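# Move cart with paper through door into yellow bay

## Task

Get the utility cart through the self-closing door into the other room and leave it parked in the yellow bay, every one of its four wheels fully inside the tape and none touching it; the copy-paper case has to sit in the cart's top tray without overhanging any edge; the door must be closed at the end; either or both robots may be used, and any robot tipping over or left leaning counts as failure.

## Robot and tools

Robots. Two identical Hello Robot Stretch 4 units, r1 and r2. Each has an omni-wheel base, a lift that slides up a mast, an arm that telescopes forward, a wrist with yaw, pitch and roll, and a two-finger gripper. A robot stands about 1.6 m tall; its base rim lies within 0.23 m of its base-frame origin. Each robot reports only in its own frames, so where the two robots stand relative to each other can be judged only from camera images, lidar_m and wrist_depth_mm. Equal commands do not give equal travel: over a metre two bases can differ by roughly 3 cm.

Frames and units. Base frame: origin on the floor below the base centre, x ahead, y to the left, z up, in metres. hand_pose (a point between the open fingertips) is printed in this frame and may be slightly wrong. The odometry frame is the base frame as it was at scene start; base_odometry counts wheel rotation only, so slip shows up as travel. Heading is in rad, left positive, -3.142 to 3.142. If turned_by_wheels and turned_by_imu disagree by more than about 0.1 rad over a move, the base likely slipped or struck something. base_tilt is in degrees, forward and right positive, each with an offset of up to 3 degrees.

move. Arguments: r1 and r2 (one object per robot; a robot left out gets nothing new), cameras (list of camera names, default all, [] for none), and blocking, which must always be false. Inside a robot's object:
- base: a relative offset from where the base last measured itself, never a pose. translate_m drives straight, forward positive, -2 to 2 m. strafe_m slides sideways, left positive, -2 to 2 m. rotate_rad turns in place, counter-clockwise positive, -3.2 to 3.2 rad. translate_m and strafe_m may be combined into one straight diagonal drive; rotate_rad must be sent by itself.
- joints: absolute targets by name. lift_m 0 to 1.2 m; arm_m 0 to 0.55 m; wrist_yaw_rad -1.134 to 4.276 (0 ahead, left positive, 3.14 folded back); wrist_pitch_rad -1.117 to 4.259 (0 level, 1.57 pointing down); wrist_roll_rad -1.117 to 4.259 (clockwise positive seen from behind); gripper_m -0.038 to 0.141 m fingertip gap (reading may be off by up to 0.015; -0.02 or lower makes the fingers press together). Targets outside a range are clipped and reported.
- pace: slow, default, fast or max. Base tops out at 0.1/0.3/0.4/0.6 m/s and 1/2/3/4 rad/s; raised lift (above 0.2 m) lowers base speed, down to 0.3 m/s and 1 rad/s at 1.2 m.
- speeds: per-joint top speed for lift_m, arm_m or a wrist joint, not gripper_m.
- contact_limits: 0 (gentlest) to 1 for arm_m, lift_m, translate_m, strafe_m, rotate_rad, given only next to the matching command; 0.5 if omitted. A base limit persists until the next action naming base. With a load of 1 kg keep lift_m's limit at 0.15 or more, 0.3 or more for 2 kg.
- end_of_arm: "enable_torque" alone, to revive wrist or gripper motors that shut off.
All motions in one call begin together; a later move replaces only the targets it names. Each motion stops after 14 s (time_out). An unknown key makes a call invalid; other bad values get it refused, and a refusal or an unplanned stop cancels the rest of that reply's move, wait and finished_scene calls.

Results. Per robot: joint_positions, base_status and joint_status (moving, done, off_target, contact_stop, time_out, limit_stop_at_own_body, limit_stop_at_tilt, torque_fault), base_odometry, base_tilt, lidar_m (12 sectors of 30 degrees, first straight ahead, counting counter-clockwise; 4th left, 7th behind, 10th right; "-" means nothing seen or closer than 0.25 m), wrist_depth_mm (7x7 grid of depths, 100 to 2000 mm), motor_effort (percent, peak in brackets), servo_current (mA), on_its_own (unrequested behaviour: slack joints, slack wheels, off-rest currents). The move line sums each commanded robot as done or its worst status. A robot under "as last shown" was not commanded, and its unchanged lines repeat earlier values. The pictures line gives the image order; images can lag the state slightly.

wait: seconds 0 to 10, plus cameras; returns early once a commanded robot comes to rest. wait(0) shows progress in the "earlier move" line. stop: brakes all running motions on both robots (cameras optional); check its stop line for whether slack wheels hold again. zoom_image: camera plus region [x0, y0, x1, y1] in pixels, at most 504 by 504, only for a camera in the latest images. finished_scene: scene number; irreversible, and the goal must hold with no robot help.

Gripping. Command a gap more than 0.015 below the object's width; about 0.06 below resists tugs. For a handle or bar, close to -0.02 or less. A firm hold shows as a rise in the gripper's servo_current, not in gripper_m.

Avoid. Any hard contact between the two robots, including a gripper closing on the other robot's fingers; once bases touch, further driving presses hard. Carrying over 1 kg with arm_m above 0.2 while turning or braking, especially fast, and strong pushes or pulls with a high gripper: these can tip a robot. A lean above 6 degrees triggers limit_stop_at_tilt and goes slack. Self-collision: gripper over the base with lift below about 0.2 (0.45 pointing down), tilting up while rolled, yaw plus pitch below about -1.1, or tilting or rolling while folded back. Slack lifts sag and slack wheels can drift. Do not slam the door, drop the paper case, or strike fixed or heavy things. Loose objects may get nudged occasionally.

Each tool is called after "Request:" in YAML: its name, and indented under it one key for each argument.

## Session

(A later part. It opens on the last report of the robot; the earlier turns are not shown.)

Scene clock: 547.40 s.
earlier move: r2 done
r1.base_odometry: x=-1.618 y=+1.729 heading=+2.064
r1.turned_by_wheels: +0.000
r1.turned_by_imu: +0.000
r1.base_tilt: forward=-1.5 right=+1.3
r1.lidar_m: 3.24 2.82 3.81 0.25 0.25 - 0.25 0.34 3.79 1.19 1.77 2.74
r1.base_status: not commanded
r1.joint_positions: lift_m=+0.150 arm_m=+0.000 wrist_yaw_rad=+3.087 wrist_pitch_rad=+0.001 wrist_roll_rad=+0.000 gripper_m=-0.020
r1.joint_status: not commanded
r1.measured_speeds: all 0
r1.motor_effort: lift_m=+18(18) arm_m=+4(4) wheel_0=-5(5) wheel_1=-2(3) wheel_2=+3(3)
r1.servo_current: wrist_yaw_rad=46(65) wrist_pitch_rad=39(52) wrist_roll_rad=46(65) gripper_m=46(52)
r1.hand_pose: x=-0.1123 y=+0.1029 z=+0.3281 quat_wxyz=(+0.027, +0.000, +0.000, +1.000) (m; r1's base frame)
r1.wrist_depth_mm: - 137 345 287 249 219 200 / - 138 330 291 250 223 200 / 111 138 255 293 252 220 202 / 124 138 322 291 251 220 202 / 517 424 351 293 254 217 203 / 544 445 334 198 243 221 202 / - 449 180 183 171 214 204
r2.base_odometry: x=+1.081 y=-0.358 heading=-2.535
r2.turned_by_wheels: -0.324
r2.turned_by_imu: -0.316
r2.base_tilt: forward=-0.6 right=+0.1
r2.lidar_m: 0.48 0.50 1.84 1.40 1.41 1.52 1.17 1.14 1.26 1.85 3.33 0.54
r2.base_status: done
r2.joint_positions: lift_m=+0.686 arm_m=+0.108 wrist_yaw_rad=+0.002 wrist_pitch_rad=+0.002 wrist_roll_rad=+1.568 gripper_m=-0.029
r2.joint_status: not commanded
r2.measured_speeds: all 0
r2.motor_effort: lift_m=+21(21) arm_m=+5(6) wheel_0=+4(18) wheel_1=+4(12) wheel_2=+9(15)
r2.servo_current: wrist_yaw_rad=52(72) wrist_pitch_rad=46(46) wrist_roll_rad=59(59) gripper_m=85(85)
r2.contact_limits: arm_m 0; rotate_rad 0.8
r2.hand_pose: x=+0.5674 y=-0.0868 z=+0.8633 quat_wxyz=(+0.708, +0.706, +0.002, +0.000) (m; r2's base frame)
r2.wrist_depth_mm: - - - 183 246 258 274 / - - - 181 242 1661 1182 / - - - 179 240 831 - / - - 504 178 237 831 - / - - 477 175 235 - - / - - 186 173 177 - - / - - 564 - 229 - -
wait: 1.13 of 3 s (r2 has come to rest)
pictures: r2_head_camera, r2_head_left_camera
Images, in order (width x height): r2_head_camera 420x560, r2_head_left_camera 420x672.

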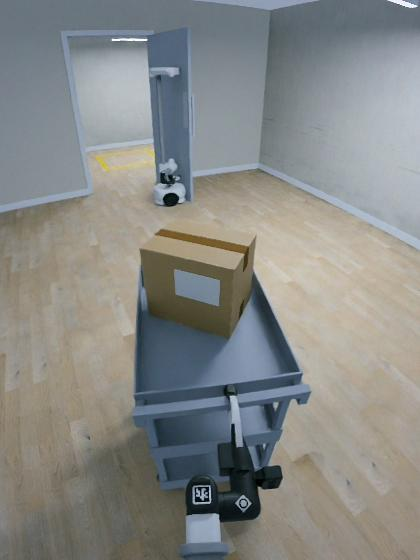

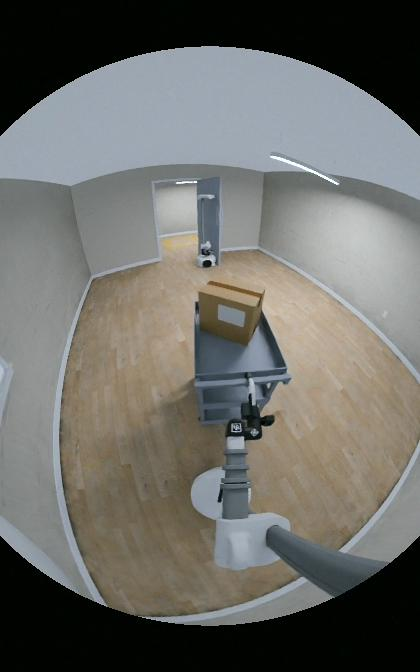

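Request:
move:
  blocking: false
  r2: {"base":{"strafe_m":0.5},"contact_limits":{"strafe_m":0.8},"pace":"slow"}
  cameras: []

Request:
wait:
  seconds: 7
  cameras: ["r2_head_left_camera"]

Request:
move:
  blocking: false
  r2: {"base":{"rotate_rad":-0.5},"contact_limits":{"rotate_rad":0.8},"pace":"slow"}
  cameras: []

Request:
wait:
  seconds: 3
  cameras: ["r2_head_left_camera","r2_head_camera"]

Scene clock: 555.30 s.
move: r2 moving
r1: as last shown
r1.turned_by_imu: -0.001
r1.lidar_m: 3.23 2.83 3.81 0.25 0.25 - 0.25 0.31 3.79 1.21 1.78 2.73
r1.motor_effort: lift_m=+18(18) arm_m=+4(4) wheel_0=-4(5) wheel_1=-2(3) wheel_2=+3(3)
r1.servo_current: wrist_yaw_rad=46(72) wrist_pitch_rad=39(46) wrist_roll_rad=46(59) gripper_m=39(46)
r1.wrist_depth_mm: - 137 345 289 249 218 200 / - 138 329 290 251 222 200 / 111 138 255 293 251 220 202 / 124 139 324 294 253 220 201 / 512 424 351 293 253 216 203 / 539 442 334 198 243 222 202 / - 445 180 183 171 213 203
r2.base_odometry: x=+1.089 y=-0.370 heading=-2.535
r2.turned_by_wheels: +0.000
r2.turned_by_imu: +0.001
r2.base_tilt: forward=-0.7 right=+0.1
r2.lidar_m: 0.50 0.50 1.84 1.40 1.40 1.50 1.19 1.17 1.28 1.86 3.32 0.55
r2.base_status: strafe_m moving
r2.joint_positions: lift_m=+0.686 arm_m=+0.108 wrist_yaw_rad=+0.002 wrist_pitch_rad=+0.002 wrist_roll_rad=+1.568 gripper_m=-0.029
r2.joint_status: not commanded
r2.measured_speeds: translate_m=+0.000 strafe_m=+0.057 rotate_rad=+0.000 lift_m=+0.000 arm_m=+0.000 wrist_yaw_rad=+0.000 wrist_pitch_rad=+0.000 wrist_roll_rad=+0.000
r2.motor_effort: lift_m=+21(21) arm_m=+5(5) wheel_0=-7(12) wheel_1=+7(8) wheel_2=-1(8)
r2.servo_current: wrist_yaw_rad=39(59) wrist_pitch_rad=39(46) wrist_roll_rad=39(59) gripper_m=85(85)
r2.contact_limits: arm_m 0; strafe_m 0.8
r2.hand_pose: x=+0.5674 y=-0.0868 z=+0.8633 quat_wxyz=(+0.708, +0.706, +0.002, +0.000) (m; r2's base frame)
r2.wrist_depth_mm: - - - 183 245 259 273 / - - - 180 242 1661 1118 / - - - 179 239 831 - / - - 496 236 236 831 - / - - 480 176 235 - - / - - 185 173 177 - - / - - 569 - 229 - -
pictures: none
No camera images: "cameras" was empty.

Scene clock: 560.93 s.
earlier move: r2 done
r1.base_odometry: x=-1.618 y=+1.729 heading=+2.064
r1.turned_by_wheels: +0.000
r1.turned_by_imu: +0.000
r1.base_tilt: forward=-1.6 right=+1.3
r1.lidar_m: 3.22 2.82 3.83 0.25 0.25 - 0.25 0.35 3.81 1.21 1.79 2.74
r1.base_status: not commanded
r1.joint_positions: lift_m=+0.150 arm_m=+0.000 wrist_yaw_rad=+3.087 wrist_pitch_rad=+0.001 wrist_roll_rad=+0.000 gripper_m=-0.020
r1.joint_status: not commanded
r1.measured_speeds: all 0
r1.motor_effort: lift_m=+18(18) arm_m=+4(4) wheel_0=-5(6) wheel_1=-3(3) wheel_2=+3(3)
r1.servo_current: wrist_yaw_rad=26(78) wrist_pitch_rad=33(52) wrist_roll_rad=46(65) gripper_m=39(52)
r1.hand_pose: x=-0.1123 y=+0.1029 z=+0.3281 quat_wxyz=(+0.027, +0.000, +0.000, +1.000) (m; r1's base frame)
r1.wrist_depth_mm: - 137 345 290 250 219 200 / - 137 329 290 251 222 200 / 111 138 254 293 251 220 201 / 124 139 324 291 253 220 202 / 521 421 353 293 253 217 204 / 544 442 334 199 244 222 203 / - 445 180 183 171 215 203
r2.base_odometry: x=+1.366 y=-0.769 heading=-2.535
r2.turned_by_wheels: +0.000
r2.turned_by_imu: -0.001
r2.base_tilt: forward=-0.6 right=+0.1
r2.lidar_m: 0.54 2.76 1.24 0.95 0.93 1.04 1.42 1.35 1.47 2.20 3.76 0.42
r2.base_status: done
r2.joint_positions: lift_m=+0.686 arm_m=+0.108 wrist_yaw_rad=-0.004 wrist_pitch_rad=+0.002 wrist_roll_rad=+1.568 gripper_m=-0.029
r2.joint_status: not commanded
r2.measured_speeds: all 0
r2.motor_effort: lift_m=+21(21) arm_m=+5(6) wheel_0=-5(15) wheel_1=+3(9) wheel_2=+0(8)
r2.servo_current: wrist_yaw_rad=39(59) wrist_pitch_rad=39(46) wrist_roll_rad=46(65) gripper_m=85(91)
r2.contact_limits: arm_m 0; strafe_m 0.8
r2.hand_pose: x=+0.5669 y=-0.0885 z=+0.8633 quat_wxyz=(+0.708, +0.706, -0.001, -0.002) (m; r2's base frame)
r2.wrist_depth_mm: - 359 364 - 139 - - / - 404 413 - 157 - - / - - 539 - 172 - - / - - - 114 195 - - / - - - 131 223 1618 517 / - - 185 159 177 1618 477 / - - - - 377 375 415
wait: 5.63 of 7 s (r2 has come to rest)
pictures: r2_head_left_camera
Images, in order (width x height): r2_head_left_camera 420x672.

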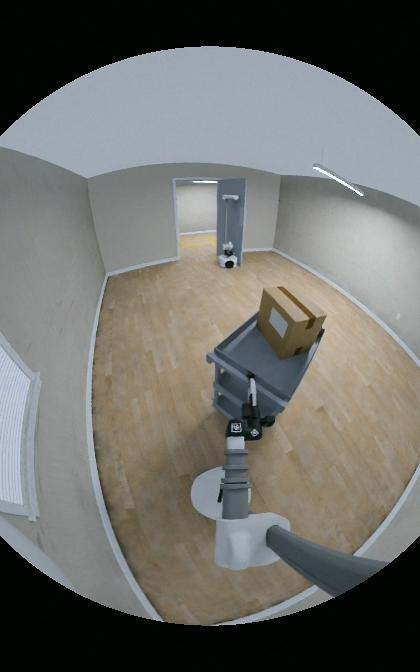

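Scene clock: 561.43 s.
move: r2 moving
r1: as last shown
r1.lidar_m: 3.21 2.82 3.83 0.25 0.25 - 0.25 0.35 3.81 1.20 1.77 2.73
r1.motor_effort: lift_m=+18(18) arm_m=+4(4) wheel_0=-5(5) wheel_1=-3(3) wheel_2=+3(3)
r1.servo_current: wrist_yaw_rad=65(65) wrist_pitch_rad=39(46) wrist_roll_rad=59(59) gripper_m=52(52)
r1.wrist_depth_mm: - 138 343 289 249 218 200 / - 137 329 291 251 224 200 / 111 138 254 291 252 220 200 / 124 138 324 291 252 220 202 / 517 424 349 294 253 217 202 / 539 442 334 198 245 221 203 / - 449 180 183 170 214 202
r2.base_odometry: x=+1.366 y=-0.769 heading=-2.659
r2.turned_by_wheels: -0.124
r2.turned_by_imu: -0.120
r2.base_tilt: forward=-0.7 right=+0.1
r2.lidar_m: 0.54 4.08 1.43 0.97 0.92 0.99 1.38 1.35 1.42 1.94 3.78 0.47
r2.base_status: rotate_rad moving
r2.joint_positions: lift_m=+0.686 arm_m=+0.108 wrist_yaw_rad=+0.009 wrist_pitch_rad=+0.002 wrist_roll_rad=+1.568 gripper_m=-0.029
r2.joint_status: not commanded
r2.measured_speeds: translate_m=+0.000 strafe_m=+0.000 rotate_rad=-0.492 lift_m=+0.000 arm_m=+0.000 wrist_yaw_rad=+0.000 wrist_pitch_rad=+0.000 wrist_roll_rad=+0.000
r2.motor_effort: lift_m=+21(21) arm_m=+6(6) wheel_0=+13(16) wheel_1=+10(11) wheel_2=+14(14)
r2.servo_current: wrist_yaw_rad=59(65) wrist_pitch_rad=39(52) wrist_roll_rad=39(52) gripper_m=85(91)
r2.contact_limits: arm_m 0; rotate_rad 0.8
r2.hand_pose: x=+0.5679 y=-0.0849 z=+0.8633 quat_wxyz=(+0.708, +0.706, +0.004, +0.002) (m; r2's base frame)
r2.wrist_depth_mm: - 418 415 - 153 - - / - 394 392 106 167 - - / - - 469 114 182 - - / - - 615 129 200 - - / - - - 144 221 1756 - / - - 187 162 177 1618 508 / - - - - - 1464 1205
pictures: none
No camera images: "cameras" was empty.

Scene clock: 562.63 s.
earlier move: r2 done
r1.base_odometry: x=-1.618 y=+1.729 heading=+2.064
r1.turned_by_wheels: +0.000
r1.turned_by_imu: +0.000
r1.base_tilt: forward=-1.6 right=+1.3
r1.lidar_m: 3.22 2.87 3.81 0.25 0.25 - 0.25 0.34 3.79 1.21 1.79 2.74
r1.base_status: not commanded
r1.joint_positions: lift_m=+0.150 arm_m=+0.000 wrist_yaw_rad=+3.087 wrist_pitch_rad=+0.001 wrist_roll_rad=+0.000 gripper_m=-0.020
r1.joint_status: not commanded
r1.measured_speeds: all 0
r1.motor_effort: lift_m=+18(18) arm_m=+4(4) wheel_0=-5(5) wheel_1=-2(3) wheel_2=+3(4)
r1.servo_current: wrist_yaw_rad=52(72) wrist_pitch_rad=46(52) wrist_roll_rad=52(59) gripper_m=46(52)
r1.hand_pose: x=-0.1123 y=+0.1029 z=+0.3281 quat_wxyz=(+0.027, +0.000, +0.000, +1.000) (m; r1's base frame)
r1.wrist_depth_mm: - 137 343 289 249 218 200 / - 138 330 293 251 223 200 / 111 138 254 293 253 220 202 / 124 139 325 291 251 220 202 / 517 424 353 294 253 217 203 / 544 439 334 198 243 221 202 / - 449 180 183 170 214 203
r2.base_odometry: x=+1.366 y=-0.769 heading=-3.034
r2.turned_by_wheels: -0.375
r2.turned_by_imu: -0.364
r2.base_tilt: forward=-0.6 right=+0.1
r2.lidar_m: 0.46 0.47 2.54 1.20 0.93 0.92 1.08 1.40 1.37 1.49 2.27 0.54
r2.base_status: done
r2.joint_positions: lift_m=+0.686 arm_m=+0.108 wrist_yaw_rad=+0.000 wrist_pitch_rad=+0.002 wrist_roll_rad=+1.568 gripper_m=-0.029
r2.joint_status: not commanded
r2.measured_speeds: all 0
r2.motor_effort: lift_m=+21(21) arm_m=+4(6) wheel_0=+4(16) wheel_1=+5(11) wheel_2=+5(16)
r2.servo_current: wrist_yaw_rad=39(65) wrist_pitch_rad=33(52) wrist_roll_rad=46(59) gripper_m=78(91)
r2.contact_limits: arm_m 0; rotate_rad 0.8
r2.hand_pose: x=+0.5672 y=-0.0875 z=+0.8633 quat_wxyz=(+0.708, +0.706, +0.001, -0.001) (m; r2's base frame)
r2.wrist_depth_mm: - - - 213 282 289 287 / - - - 204 271 1576 1160 / - - - 194 257 1708 530 / - - 654 186 246 842 - / - - 469 181 237 820 - / - - 186 174 178 - - / - - 504 - 221 - -
wait: 1.20 of 3 s (r2 has come to rest)
pictures: r2_head_camera, r2_head_left_camera
Images, in order (width x height): r2_head_camera 420x560, r2_head_left_camera 420x672.

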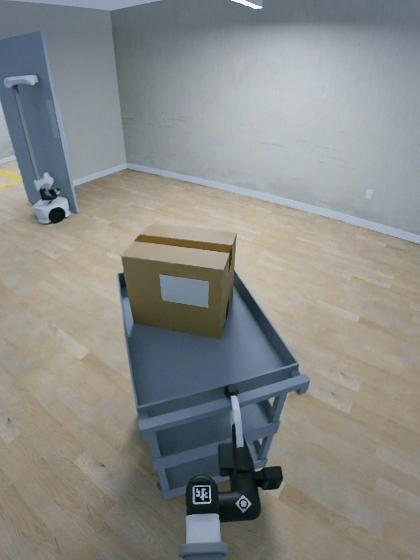

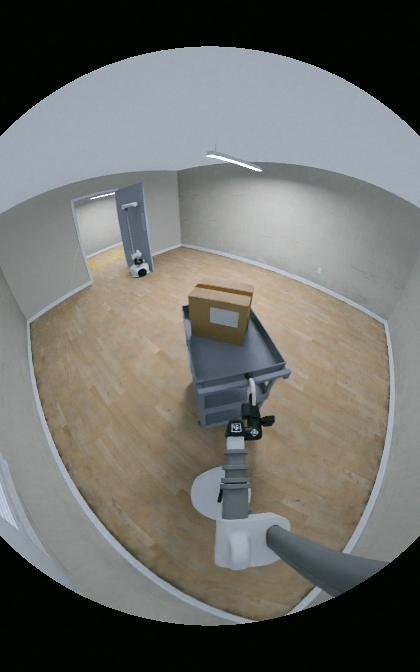

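Request:
move:
  r2: {"base":{"strafe_m":0.5},"pace":"slow","contact_limits":{"strafe_m":0.8}}
  blocking: false
  cameras: []

Request:
wait:
  seconds: 8
  cameras: ["r2_head_camera","r2_head_left_camera"]

Scene clock: 589.73 s.
move: r2 moving
r1: as last shown
r1.turned_by_imu: -0.002
r1.lidar_m: 3.22 2.89 3.83 0.25 0.25 - 0.25 0.33 3.78 1.22 1.76 2.74
r1.motor_effort: lift_m=+18(18) arm_m=+4(4) wheel_0=-5(5) wheel_1=-2(3) wheel_2=+3(3)
r1.servo_current: wrist_yaw_rad=39(65) wrist_pitch_rad=46(46) wrist_roll_rad=33(59) gripper_m=39(46)
r1.wrist_depth_mm: - 138 347 290 249 218 200 / - 138 329 293 251 222 200 / 111 138 254 291 251 220 200 / 124 139 324 293 252 220 202 / 512 427 351 294 253 216 203 / 544 442 332 198 244 221 203 / - 445 179 183 170 213 202
r2.base_odometry: x=+1.367 y=-0.783 heading=-3.034
r2.turned_by_wheels: +0.000
r2.turned_by_imu: +0.003
r2.base_tilt: forward=-0.7 right=+0.1
r2.lidar_m: 0.46 0.47 2.55 1.19 0.92 0.91 1.04 1.38 1.38 1.47 2.27 0.57
r2.base_status: strafe_m moving
r2.joint_positions: lift_m=+0.686 arm_m=+0.108 wrist_yaw_rad=+0.000 wrist_pitch_rad=+0.002 wrist_roll_rad=+1.568 gripper_m=-0.029
r2.joint_status: not commanded
r2.measured_speeds: translate_m=+0.000 strafe_m=+0.055 rotate_rad=+0.000 lift_m=+0.000 arm_m=+0.000 wrist_yaw_rad=+0.000 wrist_pitch_rad=+0.000 wrist_roll_rad=+0.000
r2.motor_effort: lift_m=+21(21) arm_m=+4(5) wheel_0=-8(11) wheel_1=+6(9) wheel_2=-1(3)
r2.servo_current: wrist_yaw_rad=59(59) wrist_pitch_rad=39(46) wrist_roll_rad=52(59) gripper_m=78(85)
r2.contact_limits: arm_m 0; strafe_m 0.8
r2.hand_pose: x=+0.5672 y=-0.0875 z=+0.8633 quat_wxyz=(+0.708, +0.706, +0.001, -0.001) (m; r2's base frame)
r2.wrist_depth_mm: - - - 211 279 285 290 / - - - 202 266 1618 1182 / - - - 193 255 1756 - / - - 640 186 246 831 - / - - 466 181 237 842 - / - - 185 173 179 - - / - - 508 - 221 - -
pictures: none
No camera images: "cameras" was empty.

Scene clock: 595.37 s.
earlier move: r2 done
r1.base_odometry: x=-1.618 y=+1.729 heading=+2.064
r1.turned_by_wheels: +0.000
r1.turned_by_imu: +0.000
r1.base_tilt: forward=-1.6 right=+1.3
r1.lidar_m: 3.02 2.80 3.82 0.25 0.25 - 0.25 0.32 3.80 1.22 1.79 2.73
r1.base_status: not commanded
r1.joint_positions: lift_m=+0.150 arm_m=+0.000 wrist_yaw_rad=+3.087 wrist_pitch_rad=+0.001 wrist_roll_rad=+0.000 gripper_m=-0.020
r1.joint_status: not commanded
r1.measured_speeds: all 0
r1.motor_effort: lift_m=+18(18) arm_m=+4(4) wheel_0=-5(6) wheel_1=-3(3) wheel_2=+3(3)
r1.servo_current: wrist_yaw_rad=52(72) wrist_pitch_rad=39(52) wrist_roll_rad=39(72) gripper_m=46(52)
r1.hand_pose: x=-0.1123 y=+0.1029 z=+0.3281 quat_wxyz=(+0.027, +0.000, +0.000, +1.000) (m; r1's base frame)
r1.wrist_depth_mm: - 137 347 289 250 218 199 / - 138 329 290 251 224 201 / 111 138 254 291 251 220 202 / 124 139 322 291 253 220 202 / 512 427 353 293 254 217 202 / 544 445 334 198 242 221 202 / - 445 180 184 170 214 203
r2.base_odometry: x=+1.419 y=-1.266 heading=-3.034
r2.turned_by_wheels: +0.000
r2.turned_by_imu: +0.000
r2.base_tilt: forward=-0.7 right=+0.0
r2.lidar_m: 0.55 3.60 1.79 0.81 0.62 0.60 0.69 1.07 1.76 1.90 2.94 0.45
r2.base_status: done
r2.joint_positions: lift_m=+0.686 arm_m=+0.108 wrist_yaw_rad=-0.004 wrist_pitch_rad=+0.002 wrist_roll_rad=+1.568 gripper_m=-0.029
r2.joint_status: not commanded
r2.measured_speeds: all 0
r2.motor_effort: lift_m=+21(21) arm_m=+4(5) wheel_0=-5(16) wheel_1=+4(9) wheel_2=+0(3)
r2.servo_current: wrist_yaw_rad=59(65) wrist_pitch_rad=39(46) wrist_roll_rad=59(65) gripper_m=85(91)
r2.contact_limits: arm_m 0; strafe_m 0.8
r2.hand_pose: x=+0.5669 y=-0.0887 z=+0.8633 quat_wxyz=(+0.708, +0.706, -0.001, -0.002) (m; r2's base frame)
r2.wrist_depth_mm: - 418 421 104 160 - - / - 399 392 114 172 - - / - - 480 120 187 - - / - - 609 133 204 - - / - - - 150 224 1756 - / - - 184 167 179 1618 492 / - - - - - 1576 1205
wait: 5.63 of 8 s (r2 has come to rest)
pictures: r2_head_camera, r2_head_left_camera
Images, in order (width x height): r2_head_camera 420x560, r2_head_left_camera 420x672.

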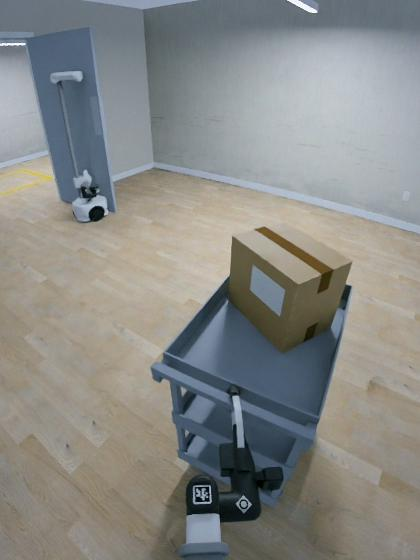

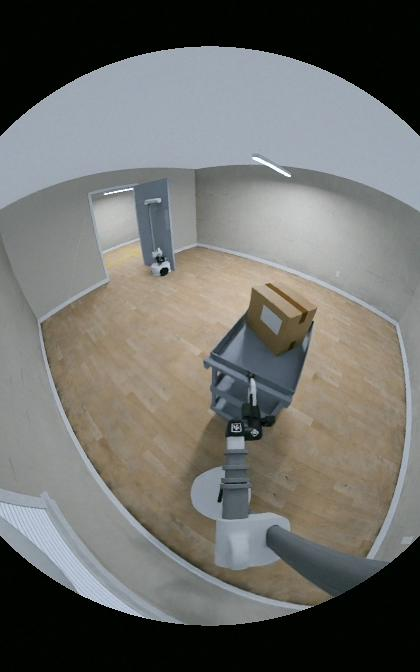

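Request:
move:
  r2: {"base":{"rotate_rad":-0.5},"pace":"slow","contact_limits":{"rotate_rad":0.8}}
  blocking: false
  cameras: []

Request:
wait:
  seconds: 5
  cameras: ["r2_head_camera"]

Request:
move:
  r2: {"base":{"strafe_m":0.5},"pace":"slow","contact_limits":{"strafe_m":0.8}}
  blocking: false
  cameras: []

Request:
wait:
  seconds: 8
  cameras: ["r2_head_camera"]

Scene clock: 602.00 s.
move: r2 moving
r1: as last shown
r1.lidar_m: 3.09 2.79 3.84 0.25 0.25 - 0.25 0.34 3.80 1.21 1.77 2.75
r1.motor_effort: lift_m=+18(18) arm_m=+4(4) wheel_0=-5(5) wheel_1=-3(3) wheel_2=+3(3)
r1.servo_current: wrist_yaw_rad=52(59) wrist_pitch_rad=39(46) wrist_roll_rad=39(52) gripper_m=39(46)
r1.wrist_depth_mm: - 137 345 289 249 218 200 / - 138 327 290 250 222 200 / 111 138 253 293 251 220 202 / 125 138 322 294 252 221 202 / 521 424 351 296 252 218 202 / 539 442 336 198 243 223 202 / - 445 180 183 170 213 203
r2.base_odometry: x=+1.419 y=-1.266 heading=+3.125
r2.turned_by_wheels: -0.124
r2.turned_by_imu: -0.119
r2.base_tilt: forward=-0.6 right=+0.0
r2.lidar_m: 0.52 0.63 2.53 0.94 0.64 0.62 0.66 0.96 1.77 1.85 2.57 0.48
r2.base_status: rotate_rad moving
r2.joint_positions: lift_m=+0.686 arm_m=+0.108 wrist_yaw_rad=+0.008 wrist_pitch_rad=+0.002 wrist_roll_rad=+1.568 gripper_m=-0.029
r2.joint_status: not commanded
r2.measured_speeds: translate_m=+0.000 strafe_m=+0.000 rotate_rad=-0.493 lift_m=+0.000 arm_m=+0.000 wrist_yaw_rad=+0.000 wrist_pitch_rad=+0.000 wrist_roll_rad=+0.000
r2.motor_effort: lift_m=+21(21) arm_m=+5(5) wheel_0=+13(16) wheel_1=+9(10) wheel_2=+14(14)
r2.servo_current: wrist_yaw_rad=52(59) wrist_pitch_rad=39(46) wrist_roll_rad=52(52) gripper_m=85(85)
r2.contact_limits: arm_m 0; rotate_rad 0.8
r2.hand_pose: x=+0.5679 y=-0.0852 z=+0.8633 quat_wxyz=(+0.708, +0.706, +0.004, +0.002) (m; r2's base frame)
r2.wrist_depth_mm: - - 504 122 178 - - / - 459 433 128 186 - - / - 455 442 135 197 - - / - - 530 145 211 - - / - - - 154 224 - - / - - 187 168 178 1618 508 / - - - - 258 1430 466
pictures: none
No camera images: "cameras" was empty.

Scene clock: 603.20 s.
earlier move: r2 done
r1.base_odometry: x=-1.618 y=+1.729 heading=+2.064
r1.turned_by_wheels: +0.000
r1.turned_by_imu: +0.000
r1.base_tilt: forward=-1.6 right=+1.3
r1.lidar_m: 3.21 2.88 3.83 0.25 0.25 - 0.25 0.36 3.81 1.21 1.79 2.74
r1.base_status: not commanded
r1.joint_positions: lift_m=+0.150 arm_m=+0.000 wrist_yaw_rad=+3.087 wrist_pitch_rad=+0.001 wrist_roll_rad=+0.000 gripper_m=-0.020
r1.joint_status: not commanded
r1.measured_speeds: all 0
r1.motor_effort: lift_m=+18(18) arm_m=+4(4) wheel_0=-5(6) wheel_1=-3(3) wheel_2=+3(3)
r1.servo_current: wrist_yaw_rad=39(72) wrist_pitch_rad=46(46) wrist_roll_rad=59(72) gripper_m=33(52)
r1.hand_pose: x=-0.1123 y=+0.1029 z=+0.3281 quat_wxyz=(+0.027, +0.000, +0.000, +1.000) (m; r1's base frame)
r1.wrist_depth_mm: - 138 345 289 251 219 200 / - 138 330 291 252 224 200 / 111 138 254 291 252 220 202 / 124 139 324 293 252 220 202 / 521 421 349 294 252 217 202 / 544 445 334 198 244 221 202 / - 445 179 183 170 214 203
r2.base_odometry: x=+1.419 y=-1.266 heading=+2.750
r2.turned_by_wheels: -0.375
r2.turned_by_imu: -0.364
r2.base_tilt: forward=-0.7 right=+0.1
r2.lidar_m: 0.43 0.42 3.62 1.67 0.80 0.61 0.62 0.71 1.14 1.76 1.94 0.56
r2.base_status: done
r2.joint_positions: lift_m=+0.686 arm_m=+0.108 wrist_yaw_rad=-0.003 wrist_pitch_rad=+0.002 wrist_roll_rad=+1.568 gripper_m=-0.029
r2.joint_status: not commanded
r2.measured_speeds: all 0
r2.motor_effort: lift_m=+21(21) arm_m=+5(5) wheel_0=+5(16) wheel_1=+5(10) wheel_2=+5(15)
r2.servo_current: wrist_yaw_rad=52(65) wrist_pitch_rad=39(46) wrist_roll_rad=46(59) gripper_m=85(91)
r2.contact_limits: arm_m 0; rotate_rad 0.8
r2.hand_pose: x=+0.5670 y=-0.0882 z=+0.8633 quat_wxyz=(+0.708, +0.706, +0.000, -0.002) (m; r2's base frame)
r2.wrist_depth_mm: - - - 247 - 1537 1118 / - - - 227 300 330 330 / - - - 211 274 1708 504 / - - - 197 257 1756 - / - - 530 185 242 831 - / - - 185 171 178 - - / - - 473 - 217 - -
wait: 1.20 of 5 s (r2 has come to rest)
pictures: r2_head_camera
Images, in order (width x height): r2_head_camera 420x560.

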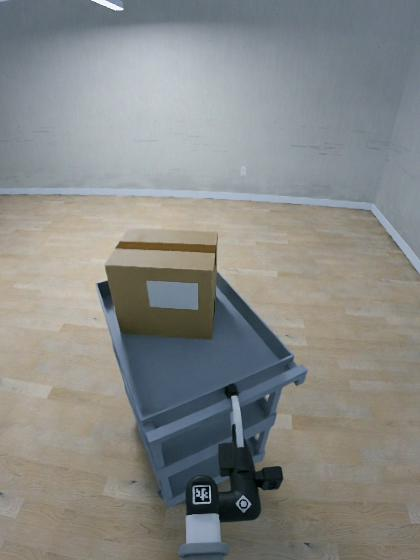

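Scene clock: 603.70 s.
move: r2 moving
r1: as last shown
r1.lidar_m: 3.23 2.87 3.82 0.25 0.25 - 0.25 0.32 3.79 1.20 1.78 2.73
r1.motor_effort: lift_m=+18(18) arm_m=+4(4) wheel_0=-5(5) wheel_1=-2(3) wheel_2=+3(3)
r1.servo_current: wrist_yaw_rad=59(59) wrist_pitch_rad=46(46) wrist_roll_rad=52(59) gripper_m=46(52)
r1.wrist_depth_mm: - 137 343 290 250 218 200 / - 137 330 291 250 222 200 / 111 138 254 291 251 220 202 / 125 138 325 293 251 220 202 / 517 421 351 296 253 217 202 / 539 445 336 198 243 221 204 / - 445 179 184 171 214 203
r2.base_odometry: x=+1.414 y=-1.279 heading=+2.750
r2.turned_by_wheels: +0.000
r2.turned_by_imu: +0.000
r2.base_tilt: forward=-0.7 right=+0.1
r2.lidar_m: 0.42 0.47 3.62 1.65 0.80 0.61 0.63 0.69 1.15 1.76 1.96 0.55
r2.base_status: strafe_m moving
r2.joint_positions: lift_m=+0.686 arm_m=+0.108 wrist_yaw_rad=-0.003 wrist_pitch_rad=+0.002 wrist_roll_rad=+1.568 gripper_m=-0.029
r2.joint_status: not commanded
r2.measured_speeds: translate_m=+0.000 strafe_m=+0.057 rotate_rad=+0.000 lift_m=+0.000 arm_m=+0.000 wrist_yaw_rad=+0.000 wrist_pitch_rad=+0.000 wrist_roll_rad=+0.000
r2.motor_effort: lift_m=+21(21) arm_m=+4(5) wheel_0=-13(13) wheel_1=+7(9) wheel_2=+0(4)
r2.servo_current: wrist_yaw_rad=52(59) wrist_pitch_rad=39(46) wrist_roll_rad=39(46) gripper_m=78(85)
r2.contact_limits: arm_m 0; strafe_m 0.8
r2.hand_pose: x=+0.5670 y=-0.0882 z=+0.8633 quat_wxyz=(+0.708, +0.706, +0.000, -0.002) (m; r2's base frame)
r2.wrist_depth_mm: - - - 244 - 1537 1098 / - - - 226 298 1464 1118 / - - - 210 277 1708 500 / - - - 196 256 1708 - / - - 521 184 241 854 - / - - 185 172 179 - - / - - 477 - 215 - -
pictures: none
No camera images: "cameras" was empty.

Scene clock: 609.33 s.
earlier move: r2 done
r1.base_odometry: x=-1.618 y=+1.729 heading=+2.064
r1.turned_by_wheels: +0.000
r1.turned_by_imu: +0.000
r1.base_tilt: forward=-1.6 right=+1.3
r1.lidar_m: 2.86 2.79 3.83 0.25 0.25 - 0.25 0.35 3.79 1.22 1.80 2.72
r1.base_status: not commanded
r1.joint_positions: lift_m=+0.150 arm_m=+0.000 wrist_yaw_rad=+3.087 wrist_pitch_rad=+0.001 wrist_roll_rad=+0.000 gripper_m=-0.020
r1.joint_status: not commanded
r1.measured_speeds: all 0
r1.motor_effort: lift_m=+18(18) arm_m=+4(4) wheel_0=-5(6) wheel_1=-2(3) wheel_2=+3(3)
r1.servo_current: wrist_yaw_rad=39(85) wrist_pitch_rad=39(52) wrist_roll_rad=46(65) gripper_m=46(52)
r1.hand_pose: x=-0.1123 y=+0.1029 z=+0.3281 quat_wxyz=(+0.027, +0.000, +0.000, +1.000) (m; r1's base frame)
r1.wrist_depth_mm: - 137 345 290 249 218 200 / - 138 329 290 250 222 200 / 111 138 253 291 250 220 202 / 125 138 325 294 253 220 202 / 512 427 351 293 252 217 202 / 544 442 336 197 243 222 203 / - 445 179 184 170 213 203
r2.base_odometry: x=+1.228 y=-1.728 heading=+2.750
r2.turned_by_wheels: +0.000
r2.turned_by_imu: -0.001
r2.base_tilt: forward=-0.6 right=+0.0
r2.lidar_m: 0.55 3.28 3.39 1.46 0.74 0.58 0.55 0.62 0.95 2.25 2.49 0.48
r2.base_status: done
r2.joint_positions: lift_m=+0.686 arm_m=+0.108 wrist_yaw_rad=-0.005 wrist_pitch_rad=+0.002 wrist_roll_rad=+1.568 gripper_m=-0.029
r2.joint_status: not commanded
r2.measured_speeds: all 0
r2.motor_effort: lift_m=+21(21) arm_m=+5(5) wheel_0=-5(13) wheel_1=+4(9) wheel_2=+0(4)
r2.servo_current: wrist_yaw_rad=52(65) wrist_pitch_rad=39(46) wrist_roll_rad=52(65) gripper_m=78(91)
r2.contact_limits: arm_m 0; strafe_m 0.8
r2.hand_pose: x=+0.5668 y=-0.0888 z=+0.8633 quat_wxyz=(+0.708, +0.706, -0.001, -0.002) (m; r2's base frame)
r2.wrist_depth_mm: - - 508 127 180 - - / - 462 433 132 190 - - / - 462 445 139 204 - - / - - 539 150 216 - - / - - - 159 226 - - / - - 185 170 178 1661 496 / - - - - 257 1618 459
wait: 5.63 of 8 s (r2 has come to rest)
pictures: r2_head_camera
Images, in order (width x height): r2_head_camera 420x560.

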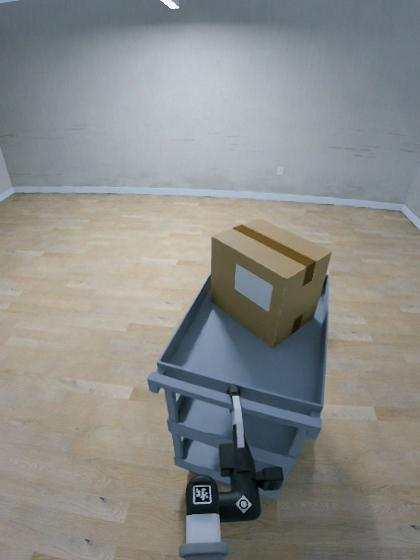

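Request:
move:
  r2: {"base":{"rotate_rad":-0.55},"pace":"slow","contact_limits":{"rotate_rad":0.8}}
  blocking: false
  cameras: []

Request:
wait:
  seconds: 5
  cameras: []

Request:
move:
  r2: {"base":{"strafe_m":0.55},"pace":"slow","contact_limits":{"strafe_m":0.8}}
  blocking: false
  cameras: []

Request:
wait:
  seconds: 8
  cameras: ["r2_head_camera","r2_head_left_camera"]

Scene clock: 616.03 s.
move: r2 moving
r1: as last shown
r1.lidar_m: 2.91 2.78 3.81 0.25 0.25 - 0.25 0.36 3.79 1.17 1.80 2.73
r1.motor_effort: lift_m=+18(18) arm_m=+4(4) wheel_0=-5(5) wheel_1=-3(3) wheel_2=+3(3)
r1.servo_current: wrist_yaw_rad=65(65) wrist_pitch_rad=46(46) wrist_roll_rad=33(59) gripper_m=46(52)
r1.wrist_depth_mm: - 137 347 289 250 219 200 / - 138 330 291 250 222 202 / 111 138 253 293 251 220 202 / 124 139 324 293 253 220 202 / 517 427 349 296 254 217 202 / 539 442 334 198 244 223 203 / - 445 180 183 171 213 202
r2.base_odometry: x=+1.228 y=-1.728 heading=+2.626
r2.turned_by_wheels: -0.124
r2.turned_by_imu: -0.119
r2.base_tilt: forward=-0.7 right=+0.0
r2.lidar_m: 0.52 0.57 3.26 2.07 0.84 0.59 0.54 0.58 0.84 2.23 2.39 0.51
r2.base_status: rotate_rad moving
r2.joint_positions: lift_m=+0.686 arm_m=+0.108 wrist_yaw_rad=+0.007 wrist_pitch_rad=+0.002 wrist_roll_rad=+1.568 gripper_m=-0.029
r2.joint_status: not commanded
r2.measured_speeds: translate_m=+0.000 strafe_m=-0.002 rotate_rad=-0.493 lift_m=+0.000 arm_m=+0.000 wrist_yaw_rad=+0.000 wrist_pitch_rad=+0.000 wrist_roll_rad=+0.000
r2.motor_effort: lift_m=+21(21) arm_m=+5(5) wheel_0=+10(18) wheel_1=+8(10) wheel_2=+15(15)
r2.servo_current: wrist_yaw_rad=52(59) wrist_pitch_rad=33(52) wrist_roll_rad=46(59) gripper_m=85(85)
r2.contact_limits: arm_m 0; rotate_rad 0.8
r2.hand_pose: x=+0.5679 y=-0.0853 z=+0.8633 quat_wxyz=(+0.708, +0.706, +0.003, +0.002) (m; r2's base frame)
r2.wrist_depth_mm: - - - 142 198 1366 - / - - 525 147 205 750 - / - 466 442 153 213 - - / - - 492 159 220 - - / - - 580 167 229 - - / - - 186 172 179 1756 - / - - - - - - 488
pictures: none
No camera images: "cameras" was empty.

Scene clock: 617.30 s.
earlier move: r2 done
r1.base_odometry: x=-1.618 y=+1.729 heading=+2.064
r1.turned_by_wheels: +0.000
r1.turned_by_imu: +0.000
r1.base_tilt: forward=-1.5 right=+1.3
r1.lidar_m: 3.06 2.85 3.81 0.25 0.25 - 0.25 0.36 3.79 1.18 1.77 2.73
r1.base_status: not commanded
r1.joint_positions: lift_m=+0.150 arm_m=+0.000 wrist_yaw_rad=+3.087 wrist_pitch_rad=+0.001 wrist_roll_rad=+0.000 gripper_m=-0.020
r1.joint_status: not commanded
r1.measured_speeds: all 0
r1.motor_effort: lift_m=+18(18) arm_m=+4(4) wheel_0=-5(5) wheel_1=-2(3) wheel_2=+3(3)
r1.servo_current: wrist_yaw_rad=46(65) wrist_pitch_rad=39(46) wrist_roll_rad=59(65) gripper_m=52(52)
r1.hand_pose: x=-0.1123 y=+0.1029 z=+0.3281 quat_wxyz=(+0.027, +0.000, +0.000, +1.000) (m; r1's base frame)
r1.wrist_depth_mm: - 137 345 290 250 219 199 / - 138 327 289 249 222 200 / 111 138 253 294 252 220 202 / 124 139 322 293 253 220 202 / 517 424 351 293 253 216 202 / 539 442 334 198 244 222 202 / - 449 180 183 170 213 203
r2.base_odometry: x=+1.228 y=-1.728 heading=+2.201
r2.turned_by_wheels: -0.425
r2.turned_by_imu: -0.413
r2.base_tilt: forward=-0.7 right=+0.0
r2.lidar_m: 0.38 0.46 3.25 3.31 1.58 0.75 0.58 0.52 0.61 0.88 2.23 0.58
r2.base_status: done
r2.joint_positions: lift_m=+0.686 arm_m=+0.108 wrist_yaw_rad=-0.003 wrist_pitch_rad=+0.002 wrist_roll_rad=+1.568 gripper_m=-0.029
r2.joint_status: not commanded
r2.measured_speeds: all 0
r2.motor_effort: lift_m=+21(21) arm_m=+4(5) wheel_0=+5(18) wheel_1=+5(10) wheel_2=+5(16)
r2.servo_current: wrist_yaw_rad=46(72) wrist_pitch_rad=46(52) wrist_roll_rad=46(59) gripper_m=85(91)
r2.contact_limits: arm_m 0; rotate_rad 0.8
r2.hand_pose: x=+0.5670 y=-0.0883 z=+0.8633 quat_wxyz=(+0.708, +0.706, +0.000, -0.002) (m; r2's base frame)
r2.wrist_depth_mm: - - - - - 1661 1160 / - - - 336 355 1499 1118 / - - - 239 327 1618 1182 / - - - 207 277 1756 517 / - - - 190 248 1708 - / - - 187 166 178 - - / - - 439 - 211 - -
wait: 1.27 of 5 s (r2 has come to rest)
pictures: none
No camera images: "cameras" was empty.

Scene clock: 617.80 s.
move: r2 moving
r1: as last shown
r1.base_tilt: forward=-1.6 right=+1.3
r1.lidar_m: 3.07 2.83 3.81 0.25 0.25 - 0.25 0.37 3.77 1.21 1.80 2.74
r1.servo_current: wrist_yaw_rad=52(59) wrist_pitch_rad=39(46) wrist_roll_rad=59(59) gripper_m=46(52)
r1.wrist_depth_mm: - 137 343 289 250 219 200 / - 137 327 291 250 223 201 / 111 138 254 291 251 220 202 / 124 138 322 293 251 221 202 / 517 424 351 293 253 217 202 / 544 442 332 198 244 223 202 / - 449 180 183 171 214 204
r2.base_odometry: x=+1.217 y=-1.736 heading=+2.201
r2.turned_by_wheels: +0.000
r2.turned_by_imu: +0.000
r2.base_tilt: forward=-0.7 right=+0.1
r2.lidar_m: 0.38 0.49 3.28 3.27 1.53 0.78 0.59 0.53 0.57 0.97 2.26 0.60
r2.base_status: strafe_m moving
r2.joint_positions: lift_m=+0.686 arm_m=+0.108 wrist_yaw_rad=-0.003 wrist_pitch_rad=+0.002 wrist_roll_rad=+1.568 gripper_m=-0.029
r2.joint_status: not commanded
r2.measured_speeds: translate_m=+0.000 strafe_m=+0.056 rotate_rad=+0.002 lift_m=+0.000 arm_m=+0.000 wrist_yaw_rad=+0.000 wrist_pitch_rad=+0.000 wrist_roll_rad=+0.000
r2.motor_effort: lift_m=+21(21) arm_m=+4(5) wheel_0=-12(12) wheel_1=+8(9) wheel_2=+0(4)
r2.servo_current: wrist_yaw_rad=52(59) wrist_pitch_rad=39(46) wrist_roll_rad=46(52) gripper_m=78(85)
r2.contact_limits: arm_m 0; strafe_m 0.8
r2.hand_pose: x=+0.5670 y=-0.0883 z=+0.8633 quat_wxyz=(+0.708, +0.706, +0.000, -0.002) (m; r2's base frame)
r2.wrist_depth_mm: - - - - - 1661 1160 / - - - 334 355 1430 1118 / - - - 238 325 1576 459 / - - - 206 276 1708 521 / - - - 189 247 741 - / - - 186 165 178 - - / - - 439 - 208 - -
pictures: none
No camera images: "cameras" was empty.

Scene clock: 623.93 s.
earlier move: r2 done
r1.base_odometry: x=-1.618 y=+1.729 heading=+2.064
r1.turned_by_wheels: +0.000
r1.turned_by_imu: +0.000
r1.base_tilt: forward=-1.5 right=+1.3
r1.lidar_m: 2.67 2.63 3.82 0.25 0.25 - 0.25 0.34 3.78 1.20 1.78 2.75
r1.base_status: not commanded
r1.joint_positions: lift_m=+0.150 arm_m=+0.000 wrist_yaw_rad=+3.087 wrist_pitch_rad=+0.001 wrist_roll_rad=+0.000 gripper_m=-0.020
r1.joint_status: not commanded
r1.measured_speeds: all 0
r1.motor_effort: lift_m=+18(18) arm_m=+4(4) wheel_0=-4(6) wheel_1=-3(3) wheel_2=+3(3)
r1.servo_current: wrist_yaw_rad=33(65) wrist_pitch_rad=39(52) wrist_roll_rad=46(65) gripper_m=46(52)
r1.hand_pose: x=-0.1123 y=+0.1029 z=+0.3281 quat_wxyz=(+0.027, +0.000, +0.000, +1.000) (m; r1's base frame)
r1.wrist_depth_mm: - 138 345 289 249 218 200 / - 138 329 291 250 222 200 / 111 138 253 291 251 220 201 / 124 139 325 293 253 220 202 / 517 421 349 293 252 217 202 / 539 442 334 198 244 222 204 / - 445 180 183 171 214 203
r2.base_odometry: x=+0.784 y=-2.052 heading=+2.201
r2.turned_by_wheels: +0.000
r2.turned_by_imu: +0.000
r2.base_tilt: forward=-0.7 right=+0.1
r2.lidar_m: 0.52 3.96 2.72 3.08 2.11 1.01 0.78 0.79 0.85 1.31 2.75 0.51
r2.base_status: done
r2.joint_positions: lift_m=+0.686 arm_m=+0.108 wrist_yaw_rad=-0.005 wrist_pitch_rad=+0.002 wrist_roll_rad=+1.568 gripper_m=-0.029
r2.joint_status: not commanded
r2.measured_speeds: all 0
r2.motor_effort: lift_m=+21(21) arm_m=+5(5) wheel_0=-4(17) wheel_1=+2(9) wheel_2=-1(4)
r2.servo_current: wrist_yaw_rad=46(65) wrist_pitch_rad=39(52) wrist_roll_rad=52(65) gripper_m=78(91)
r2.contact_limits: arm_m 0; strafe_m 0.8
r2.hand_pose: x=+0.5668 y=-0.0889 z=+0.8633 quat_wxyz=(+0.708, +0.706, -0.001, -0.003) (m; r2's base frame)
r2.wrist_depth_mm: - - - 153 209 1537 - / - - 574 157 214 759 - / - - 455 160 219 - - / - - 480 165 224 - - / - - 554 168 230 - - / - - 185 171 180 - - / - - - - - 539 500
wait: 6.13 of 8 s (r2 has come to rest)
pictures: r2_head_camera, r2_head_left_camera
Images, in order (width x height): r2_head_camera 420x560, r2_head_left_camera 420x672.

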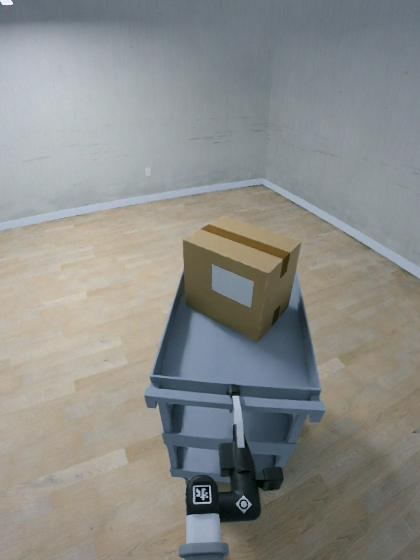

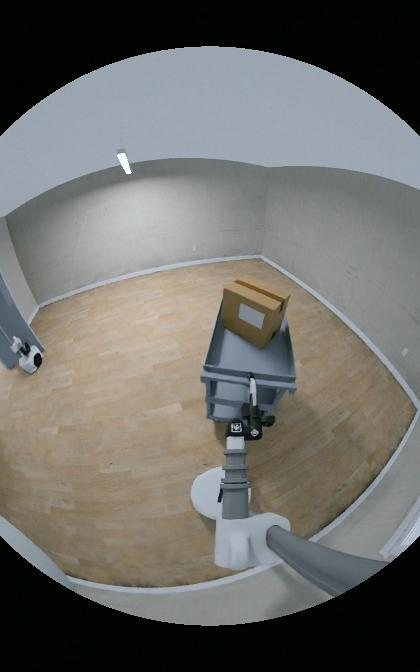

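Request:
move:
  r2: {"base":{"rotate_rad":-0.55},"pace":"slow","contact_limits":{"rotate_rad":0.8}}
  blocking: false
  cameras: []

Request:
wait:
  seconds: 5
  cameras: []

Request:
move:
  r2: {"base":{"strafe_m":0.6},"pace":"slow","contact_limits":{"strafe_m":0.8}}
  blocking: false
  cameras: []

Request:
wait:
  seconds: 8
  cameras: ["r2_head_camera","r2_head_left_camera"]

Scene clock: 639.07 s.
move: r2 moving
r1: as last shown
r1.turned_by_imu: -0.001
r1.lidar_m: 2.70 2.70 3.83 0.25 0.25 - 0.25 0.33 3.79 1.21 1.81 2.73
r1.motor_effort: lift_m=+18(18) arm_m=+4(4) wheel_0=-5(5) wheel_1=-2(3) wheel_2=+3(3)
r1.servo_current: wrist_yaw_rad=26(65) wrist_pitch_rad=39(46) wrist_roll_rad=39(72) gripper_m=39(46)
r1.hand_pose: x=-0.1124 y=+0.1029 z=+0.3281 quat_wxyz=(+0.027, +0.000, +0.000, +1.000) (m; r1's base frame)
r1.wrist_depth_mm: - 138 345 290 249 218 200 / - 138 329 290 250 223 200 / 111 138 254 291 251 220 202 / 125 138 324 294 253 220 201 / 517 427 351 294 253 217 203 / 544 445 336 198 242 220 203 / - 449 179 183 171 214 204
r2.base_odometry: x=+0.784 y=-2.052 heading=+2.077
r2.turned_by_wheels: -0.124
r2.turned_by_imu: -0.118
r2.base_tilt: forward=-0.6 right=+0.0
r2.lidar_m: 0.49 0.55 2.86 2.75 2.97 1.16 0.82 0.79 0.81 1.09 2.75 0.54
r2.base_status: rotate_rad moving
r2.joint_positions: lift_m=+0.686 arm_m=+0.108 wrist_yaw_rad=+0.008 wrist_pitch_rad=+0.002 wrist_roll_rad=+1.568 gripper_m=-0.029
r2.joint_status: not commanded
r2.measured_speeds: translate_m=+0.000 strafe_m=-0.001 rotate_rad=-0.490 lift_m=+0.000 arm_m=+0.000 wrist_yaw_rad=+0.000 wrist_pitch_rad=+0.000 wrist_roll_rad=+0.000
r2.motor_effort: lift_m=+21(21) arm_m=+4(5) wheel_0=+13(13) wheel_1=+8(10) wheel_2=+17(17)
r2.servo_current: wrist_yaw_rad=46(52) wrist_pitch_rad=39(46) wrist_roll_rad=52(59) gripper_m=78(91)
r2.contact_limits: arm_m 0; rotate_rad 0.8
r2.hand_pose: x=+0.5680 y=-0.0851 z=+0.8633 quat_wxyz=(+0.708, +0.706, +0.004, +0.002) (m; r2's base frame)
r2.wrist_depth_mm: - - - 168 228 1661 1160 / - - - 169 229 1618 - / - - 544 170 229 - - / - - 462 230 231 - - / - - 508 172 232 - - / - - 187 173 180 - - / - - - - 234 1618 -
pictures: none
No camera images: "cameras" was empty.

Scene clock: 640.37 s.
earlier move: r2 done
r1.base_odometry: x=-1.618 y=+1.729 heading=+2.064
r1.turned_by_wheels: +0.000
r1.turned_by_imu: +0.000
r1.base_tilt: forward=-1.5 right=+1.3
r1.lidar_m: 2.72 2.71 3.83 0.25 0.25 - 0.25 0.35 3.79 1.21 1.78 2.73
r1.base_status: not commanded
r1.joint_positions: lift_m=+0.150 arm_m=+0.000 wrist_yaw_rad=+3.087 wrist_pitch_rad=+0.001 wrist_roll_rad=+0.000 gripper_m=-0.020
r1.joint_status: not commanded
r1.measured_speeds: all 0
r1.motor_effort: lift_m=+18(18) arm_m=+4(4) wheel_0=-5(5) wheel_1=-3(3) wheel_2=+3(3)
r1.servo_current: wrist_yaw_rad=46(65) wrist_pitch_rad=46(52) wrist_roll_rad=33(72) gripper_m=33(46)
r1.hand_pose: x=-0.1124 y=+0.1029 z=+0.3281 quat_wxyz=(+0.027, +0.000, +0.000, +1.000) (m; r1's base frame)
r1.wrist_depth_mm: - 137 347 289 251 218 200 / - 137 329 293 251 223 201 / 111 138 255 293 250 220 201 / 124 138 324 293 252 220 202 / 512 424 353 294 252 216 202 / 549 445 334 198 245 222 204 / - 445 180 183 170 214 203
r2.base_odometry: x=+0.784 y=-2.052 heading=+1.652
r2.turned_by_wheels: -0.425
r2.turned_by_imu: -0.413
r2.base_tilt: forward=-0.7 right=+0.0
r2.lidar_m: 0.36 0.42 3.96 2.76 2.88 2.19 1.03 0.80 0.79 0.84 1.24 0.59
r2.base_status: done
r2.joint_positions: lift_m=+0.686 arm_m=+0.108 wrist_yaw_rad=-0.004 wrist_pitch_rad=+0.002 wrist_roll_rad=+1.568 gripper_m=-0.029
r2.joint_status: not commanded
r2.measured_speeds: all 0
r2.motor_effort: lift_m=+21(21) arm_m=+4(5) wheel_0=+4(15) wheel_1=+4(10) wheel_2=+6(17)
r2.servo_current: wrist_yaw_rad=52(78) wrist_pitch_rad=46(46) wrist_roll_rad=39(59) gripper_m=85(91)
r2.contact_limits: arm_m 0; rotate_rad 0.8
r2.hand_pose: x=+0.5670 y=-0.0884 z=+0.8633 quat_wxyz=(+0.708, +0.706, -0.001, -0.002) (m; r2's base frame)
r2.wrist_depth_mm: - - - - - 1661 1138 / - - - 349 - 1708 1205 / - - - 353 379 387 389 / - - - 220 315 1756 484 / - - - 192 259 1708 512 / - - 185 158 179 1618 - / - - 413 - 198 - -
wait: 1.30 of 5 s (r2 has come to rest)
pictures: none
No camera images: "cameras" was empty.

Scene clock: 640.87 s.
move: r2 moving
r1: as last shown
r1.lidar_m: 2.70 2.70 3.81 0.25 0.25 - 0.25 0.32 3.81 1.20 1.79 2.74
r1.motor_effort: lift_m=+18(18) arm_m=+4(4) wheel_0=-4(5) wheel_1=-2(3) wheel_2=+3(3)
r1.servo_current: wrist_yaw_rad=26(59) wrist_pitch_rad=46(46) wrist_roll_rad=59(65) gripper_m=39(46)
r1.wrist_depth_mm: - 137 347 290 249 218 199 / - 138 329 289 249 224 201 / 111 137 254 291 252 220 200 / 124 138 324 293 253 221 202 / 517 424 351 294 252 217 203 / 539 439 334 198 243 221 202 / - 445 180 183 170 213 203
r2.base_odometry: x=+0.770 y=-2.053 heading=+1.652
r2.turned_by_wheels: +0.000
r2.turned_by_imu: +0.000
r2.base_tilt: forward=-0.7 right=+0.1
r2.lidar_m: 0.36 0.42 3.96 2.73 2.88 2.26 1.05 0.81 0.79 0.88 1.26 0.60
r2.base_status: strafe_m moving
r2.joint_positions: lift_m=+0.686 arm_m=+0.108 wrist_yaw_rad=-0.004 wrist_pitch_rad=+0.002 wrist_roll_rad=+1.568 gripper_m=-0.029
r2.joint_status: not commanded
r2.measured_speeds: translate_m=+0.000 strafe_m=+0.057 rotate_rad=+0.000 lift_m=+0.000 arm_m=+0.000 wrist_yaw_rad=+0.000 wrist_pitch_rad=+0.000 wrist_roll_rad=+0.000
r2.motor_effort: lift_m=+21(21) arm_m=+4(4) wheel_0=-8(13) wheel_1=+6(9) wheel_2=-2(5)
r2.servo_current: wrist_yaw_rad=39(59) wrist_pitch_rad=46(46) wrist_roll_rad=39(59) gripper_m=78(85)
r2.contact_limits: arm_m 0; strafe_m 0.8
r2.hand_pose: x=+0.5670 y=-0.0884 z=+0.8633 quat_wxyz=(+0.708, +0.706, -0.001, -0.002) (m; r2's base frame)
r2.wrist_depth_mm: - - - - - 1661 1160 / - - - 351 - 1661 1182 / - - - 357 377 392 1118 / - - - 219 312 1708 488 / - - - 191 257 1708 512 / - - 186 158 178 668 - / - - 410 - 202 - -
pictures: none
No camera images: "cameras" was empty.

Scene clock: 647.50 s.
earlier move: r2 done
r1.base_odometry: x=-1.618 y=+1.729 heading=+2.064
r1.turned_by_wheels: +0.000
r1.turned_by_imu: +0.000
r1.base_tilt: forward=-1.6 right=+1.3
r1.lidar_m: 2.14 2.40 3.85 0.25 0.25 - 0.25 0.35 3.79 1.22 1.77 2.75
r1.base_status: not commanded
r1.joint_positions: lift_m=+0.150 arm_m=+0.000 wrist_yaw_rad=+3.087 wrist_pitch_rad=+0.001 wrist_roll_rad=+0.000 gripper_m=-0.020
r1.joint_status: not commanded
r1.measured_speeds: all 0
r1.motor_effort: lift_m=+18(18) arm_m=+4(4) wheel_0=-5(6) wheel_1=-3(3) wheel_2=+3(3)
r1.servo_current: wrist_yaw_rad=39(72) wrist_pitch_rad=39(52) wrist_roll_rad=39(72) gripper_m=39(52)
r1.hand_pose: x=-0.1124 y=+0.1029 z=+0.3281 quat_wxyz=(+0.027, +0.000, +0.000, +1.000) (m; r1's base frame)
r1.wrist_depth_mm: - 137 343 287 251 219 200 / - 138 329 291 251 222 201 / 111 138 253 291 251 220 202 / 124 138 324 293 252 221 202 / 512 421 351 297 252 217 202 / 539 445 336 199 243 222 202 / - 445 179 183 170 215 202
r2.base_odometry: x=+0.186 y=-2.100 heading=+1.652
r2.turned_by_wheels: +0.000
r2.turned_by_imu: -0.003
r2.base_tilt: forward=-0.7 right=+0.1
r2.lidar_m: 0.43 0.42 3.47 2.16 2.19 2.68 1.65 1.28 1.26 1.37 2.04 0.56
r2.base_status: done
r2.joint_positions: lift_m=+0.686 arm_m=+0.108 wrist_yaw_rad=-0.008 wrist_pitch_rad=+0.002 wrist_roll_rad=+1.568 gripper_m=-0.029
r2.joint_status: not commanded
r2.measured_speeds: all 0
r2.motor_effort: lift_m=+21(21) arm_m=+4(4) wheel_0=-6(18) wheel_1=+3(9) wheel_2=-1(5)
r2.servo_current: wrist_yaw_rad=52(72) wrist_pitch_rad=46(52) wrist_roll_rad=46(65) gripper_m=78(91)
r2.contact_limits: arm_m 0; strafe_m 0.8
r2.hand_pose: x=+0.5666 y=-0.0897 z=+0.8633 quat_wxyz=(+0.708, +0.706, -0.002, -0.004) (m; r2's base frame)
r2.wrist_depth_mm: - - - 236 310 1397 1118 / - - - 220 291 1464 1118 / - - - 206 273 1708 512 / - - - 195 255 809 - / - - 500 184 240 842 - / - - 184 172 179 - - / - - 480 - 216 - -
wait: 6.63 of 8 s (r2 has come to rest)
pictures: r2_head_camera, r2_head_left_camera
Images, in order (width x height): r2_head_camera 420x560, r2_head_left_camera 420x672.

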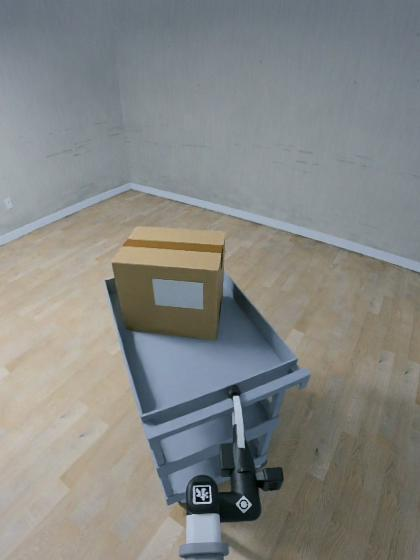

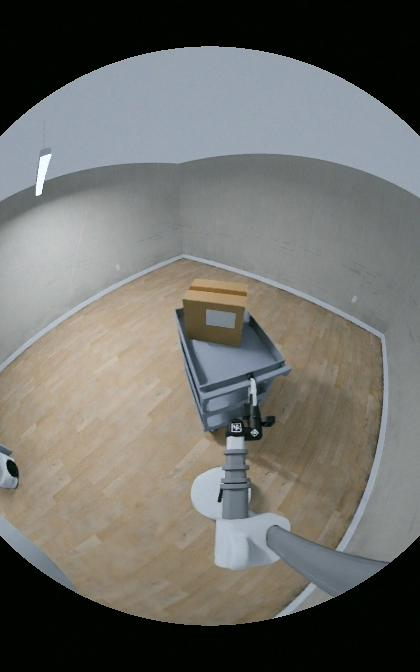

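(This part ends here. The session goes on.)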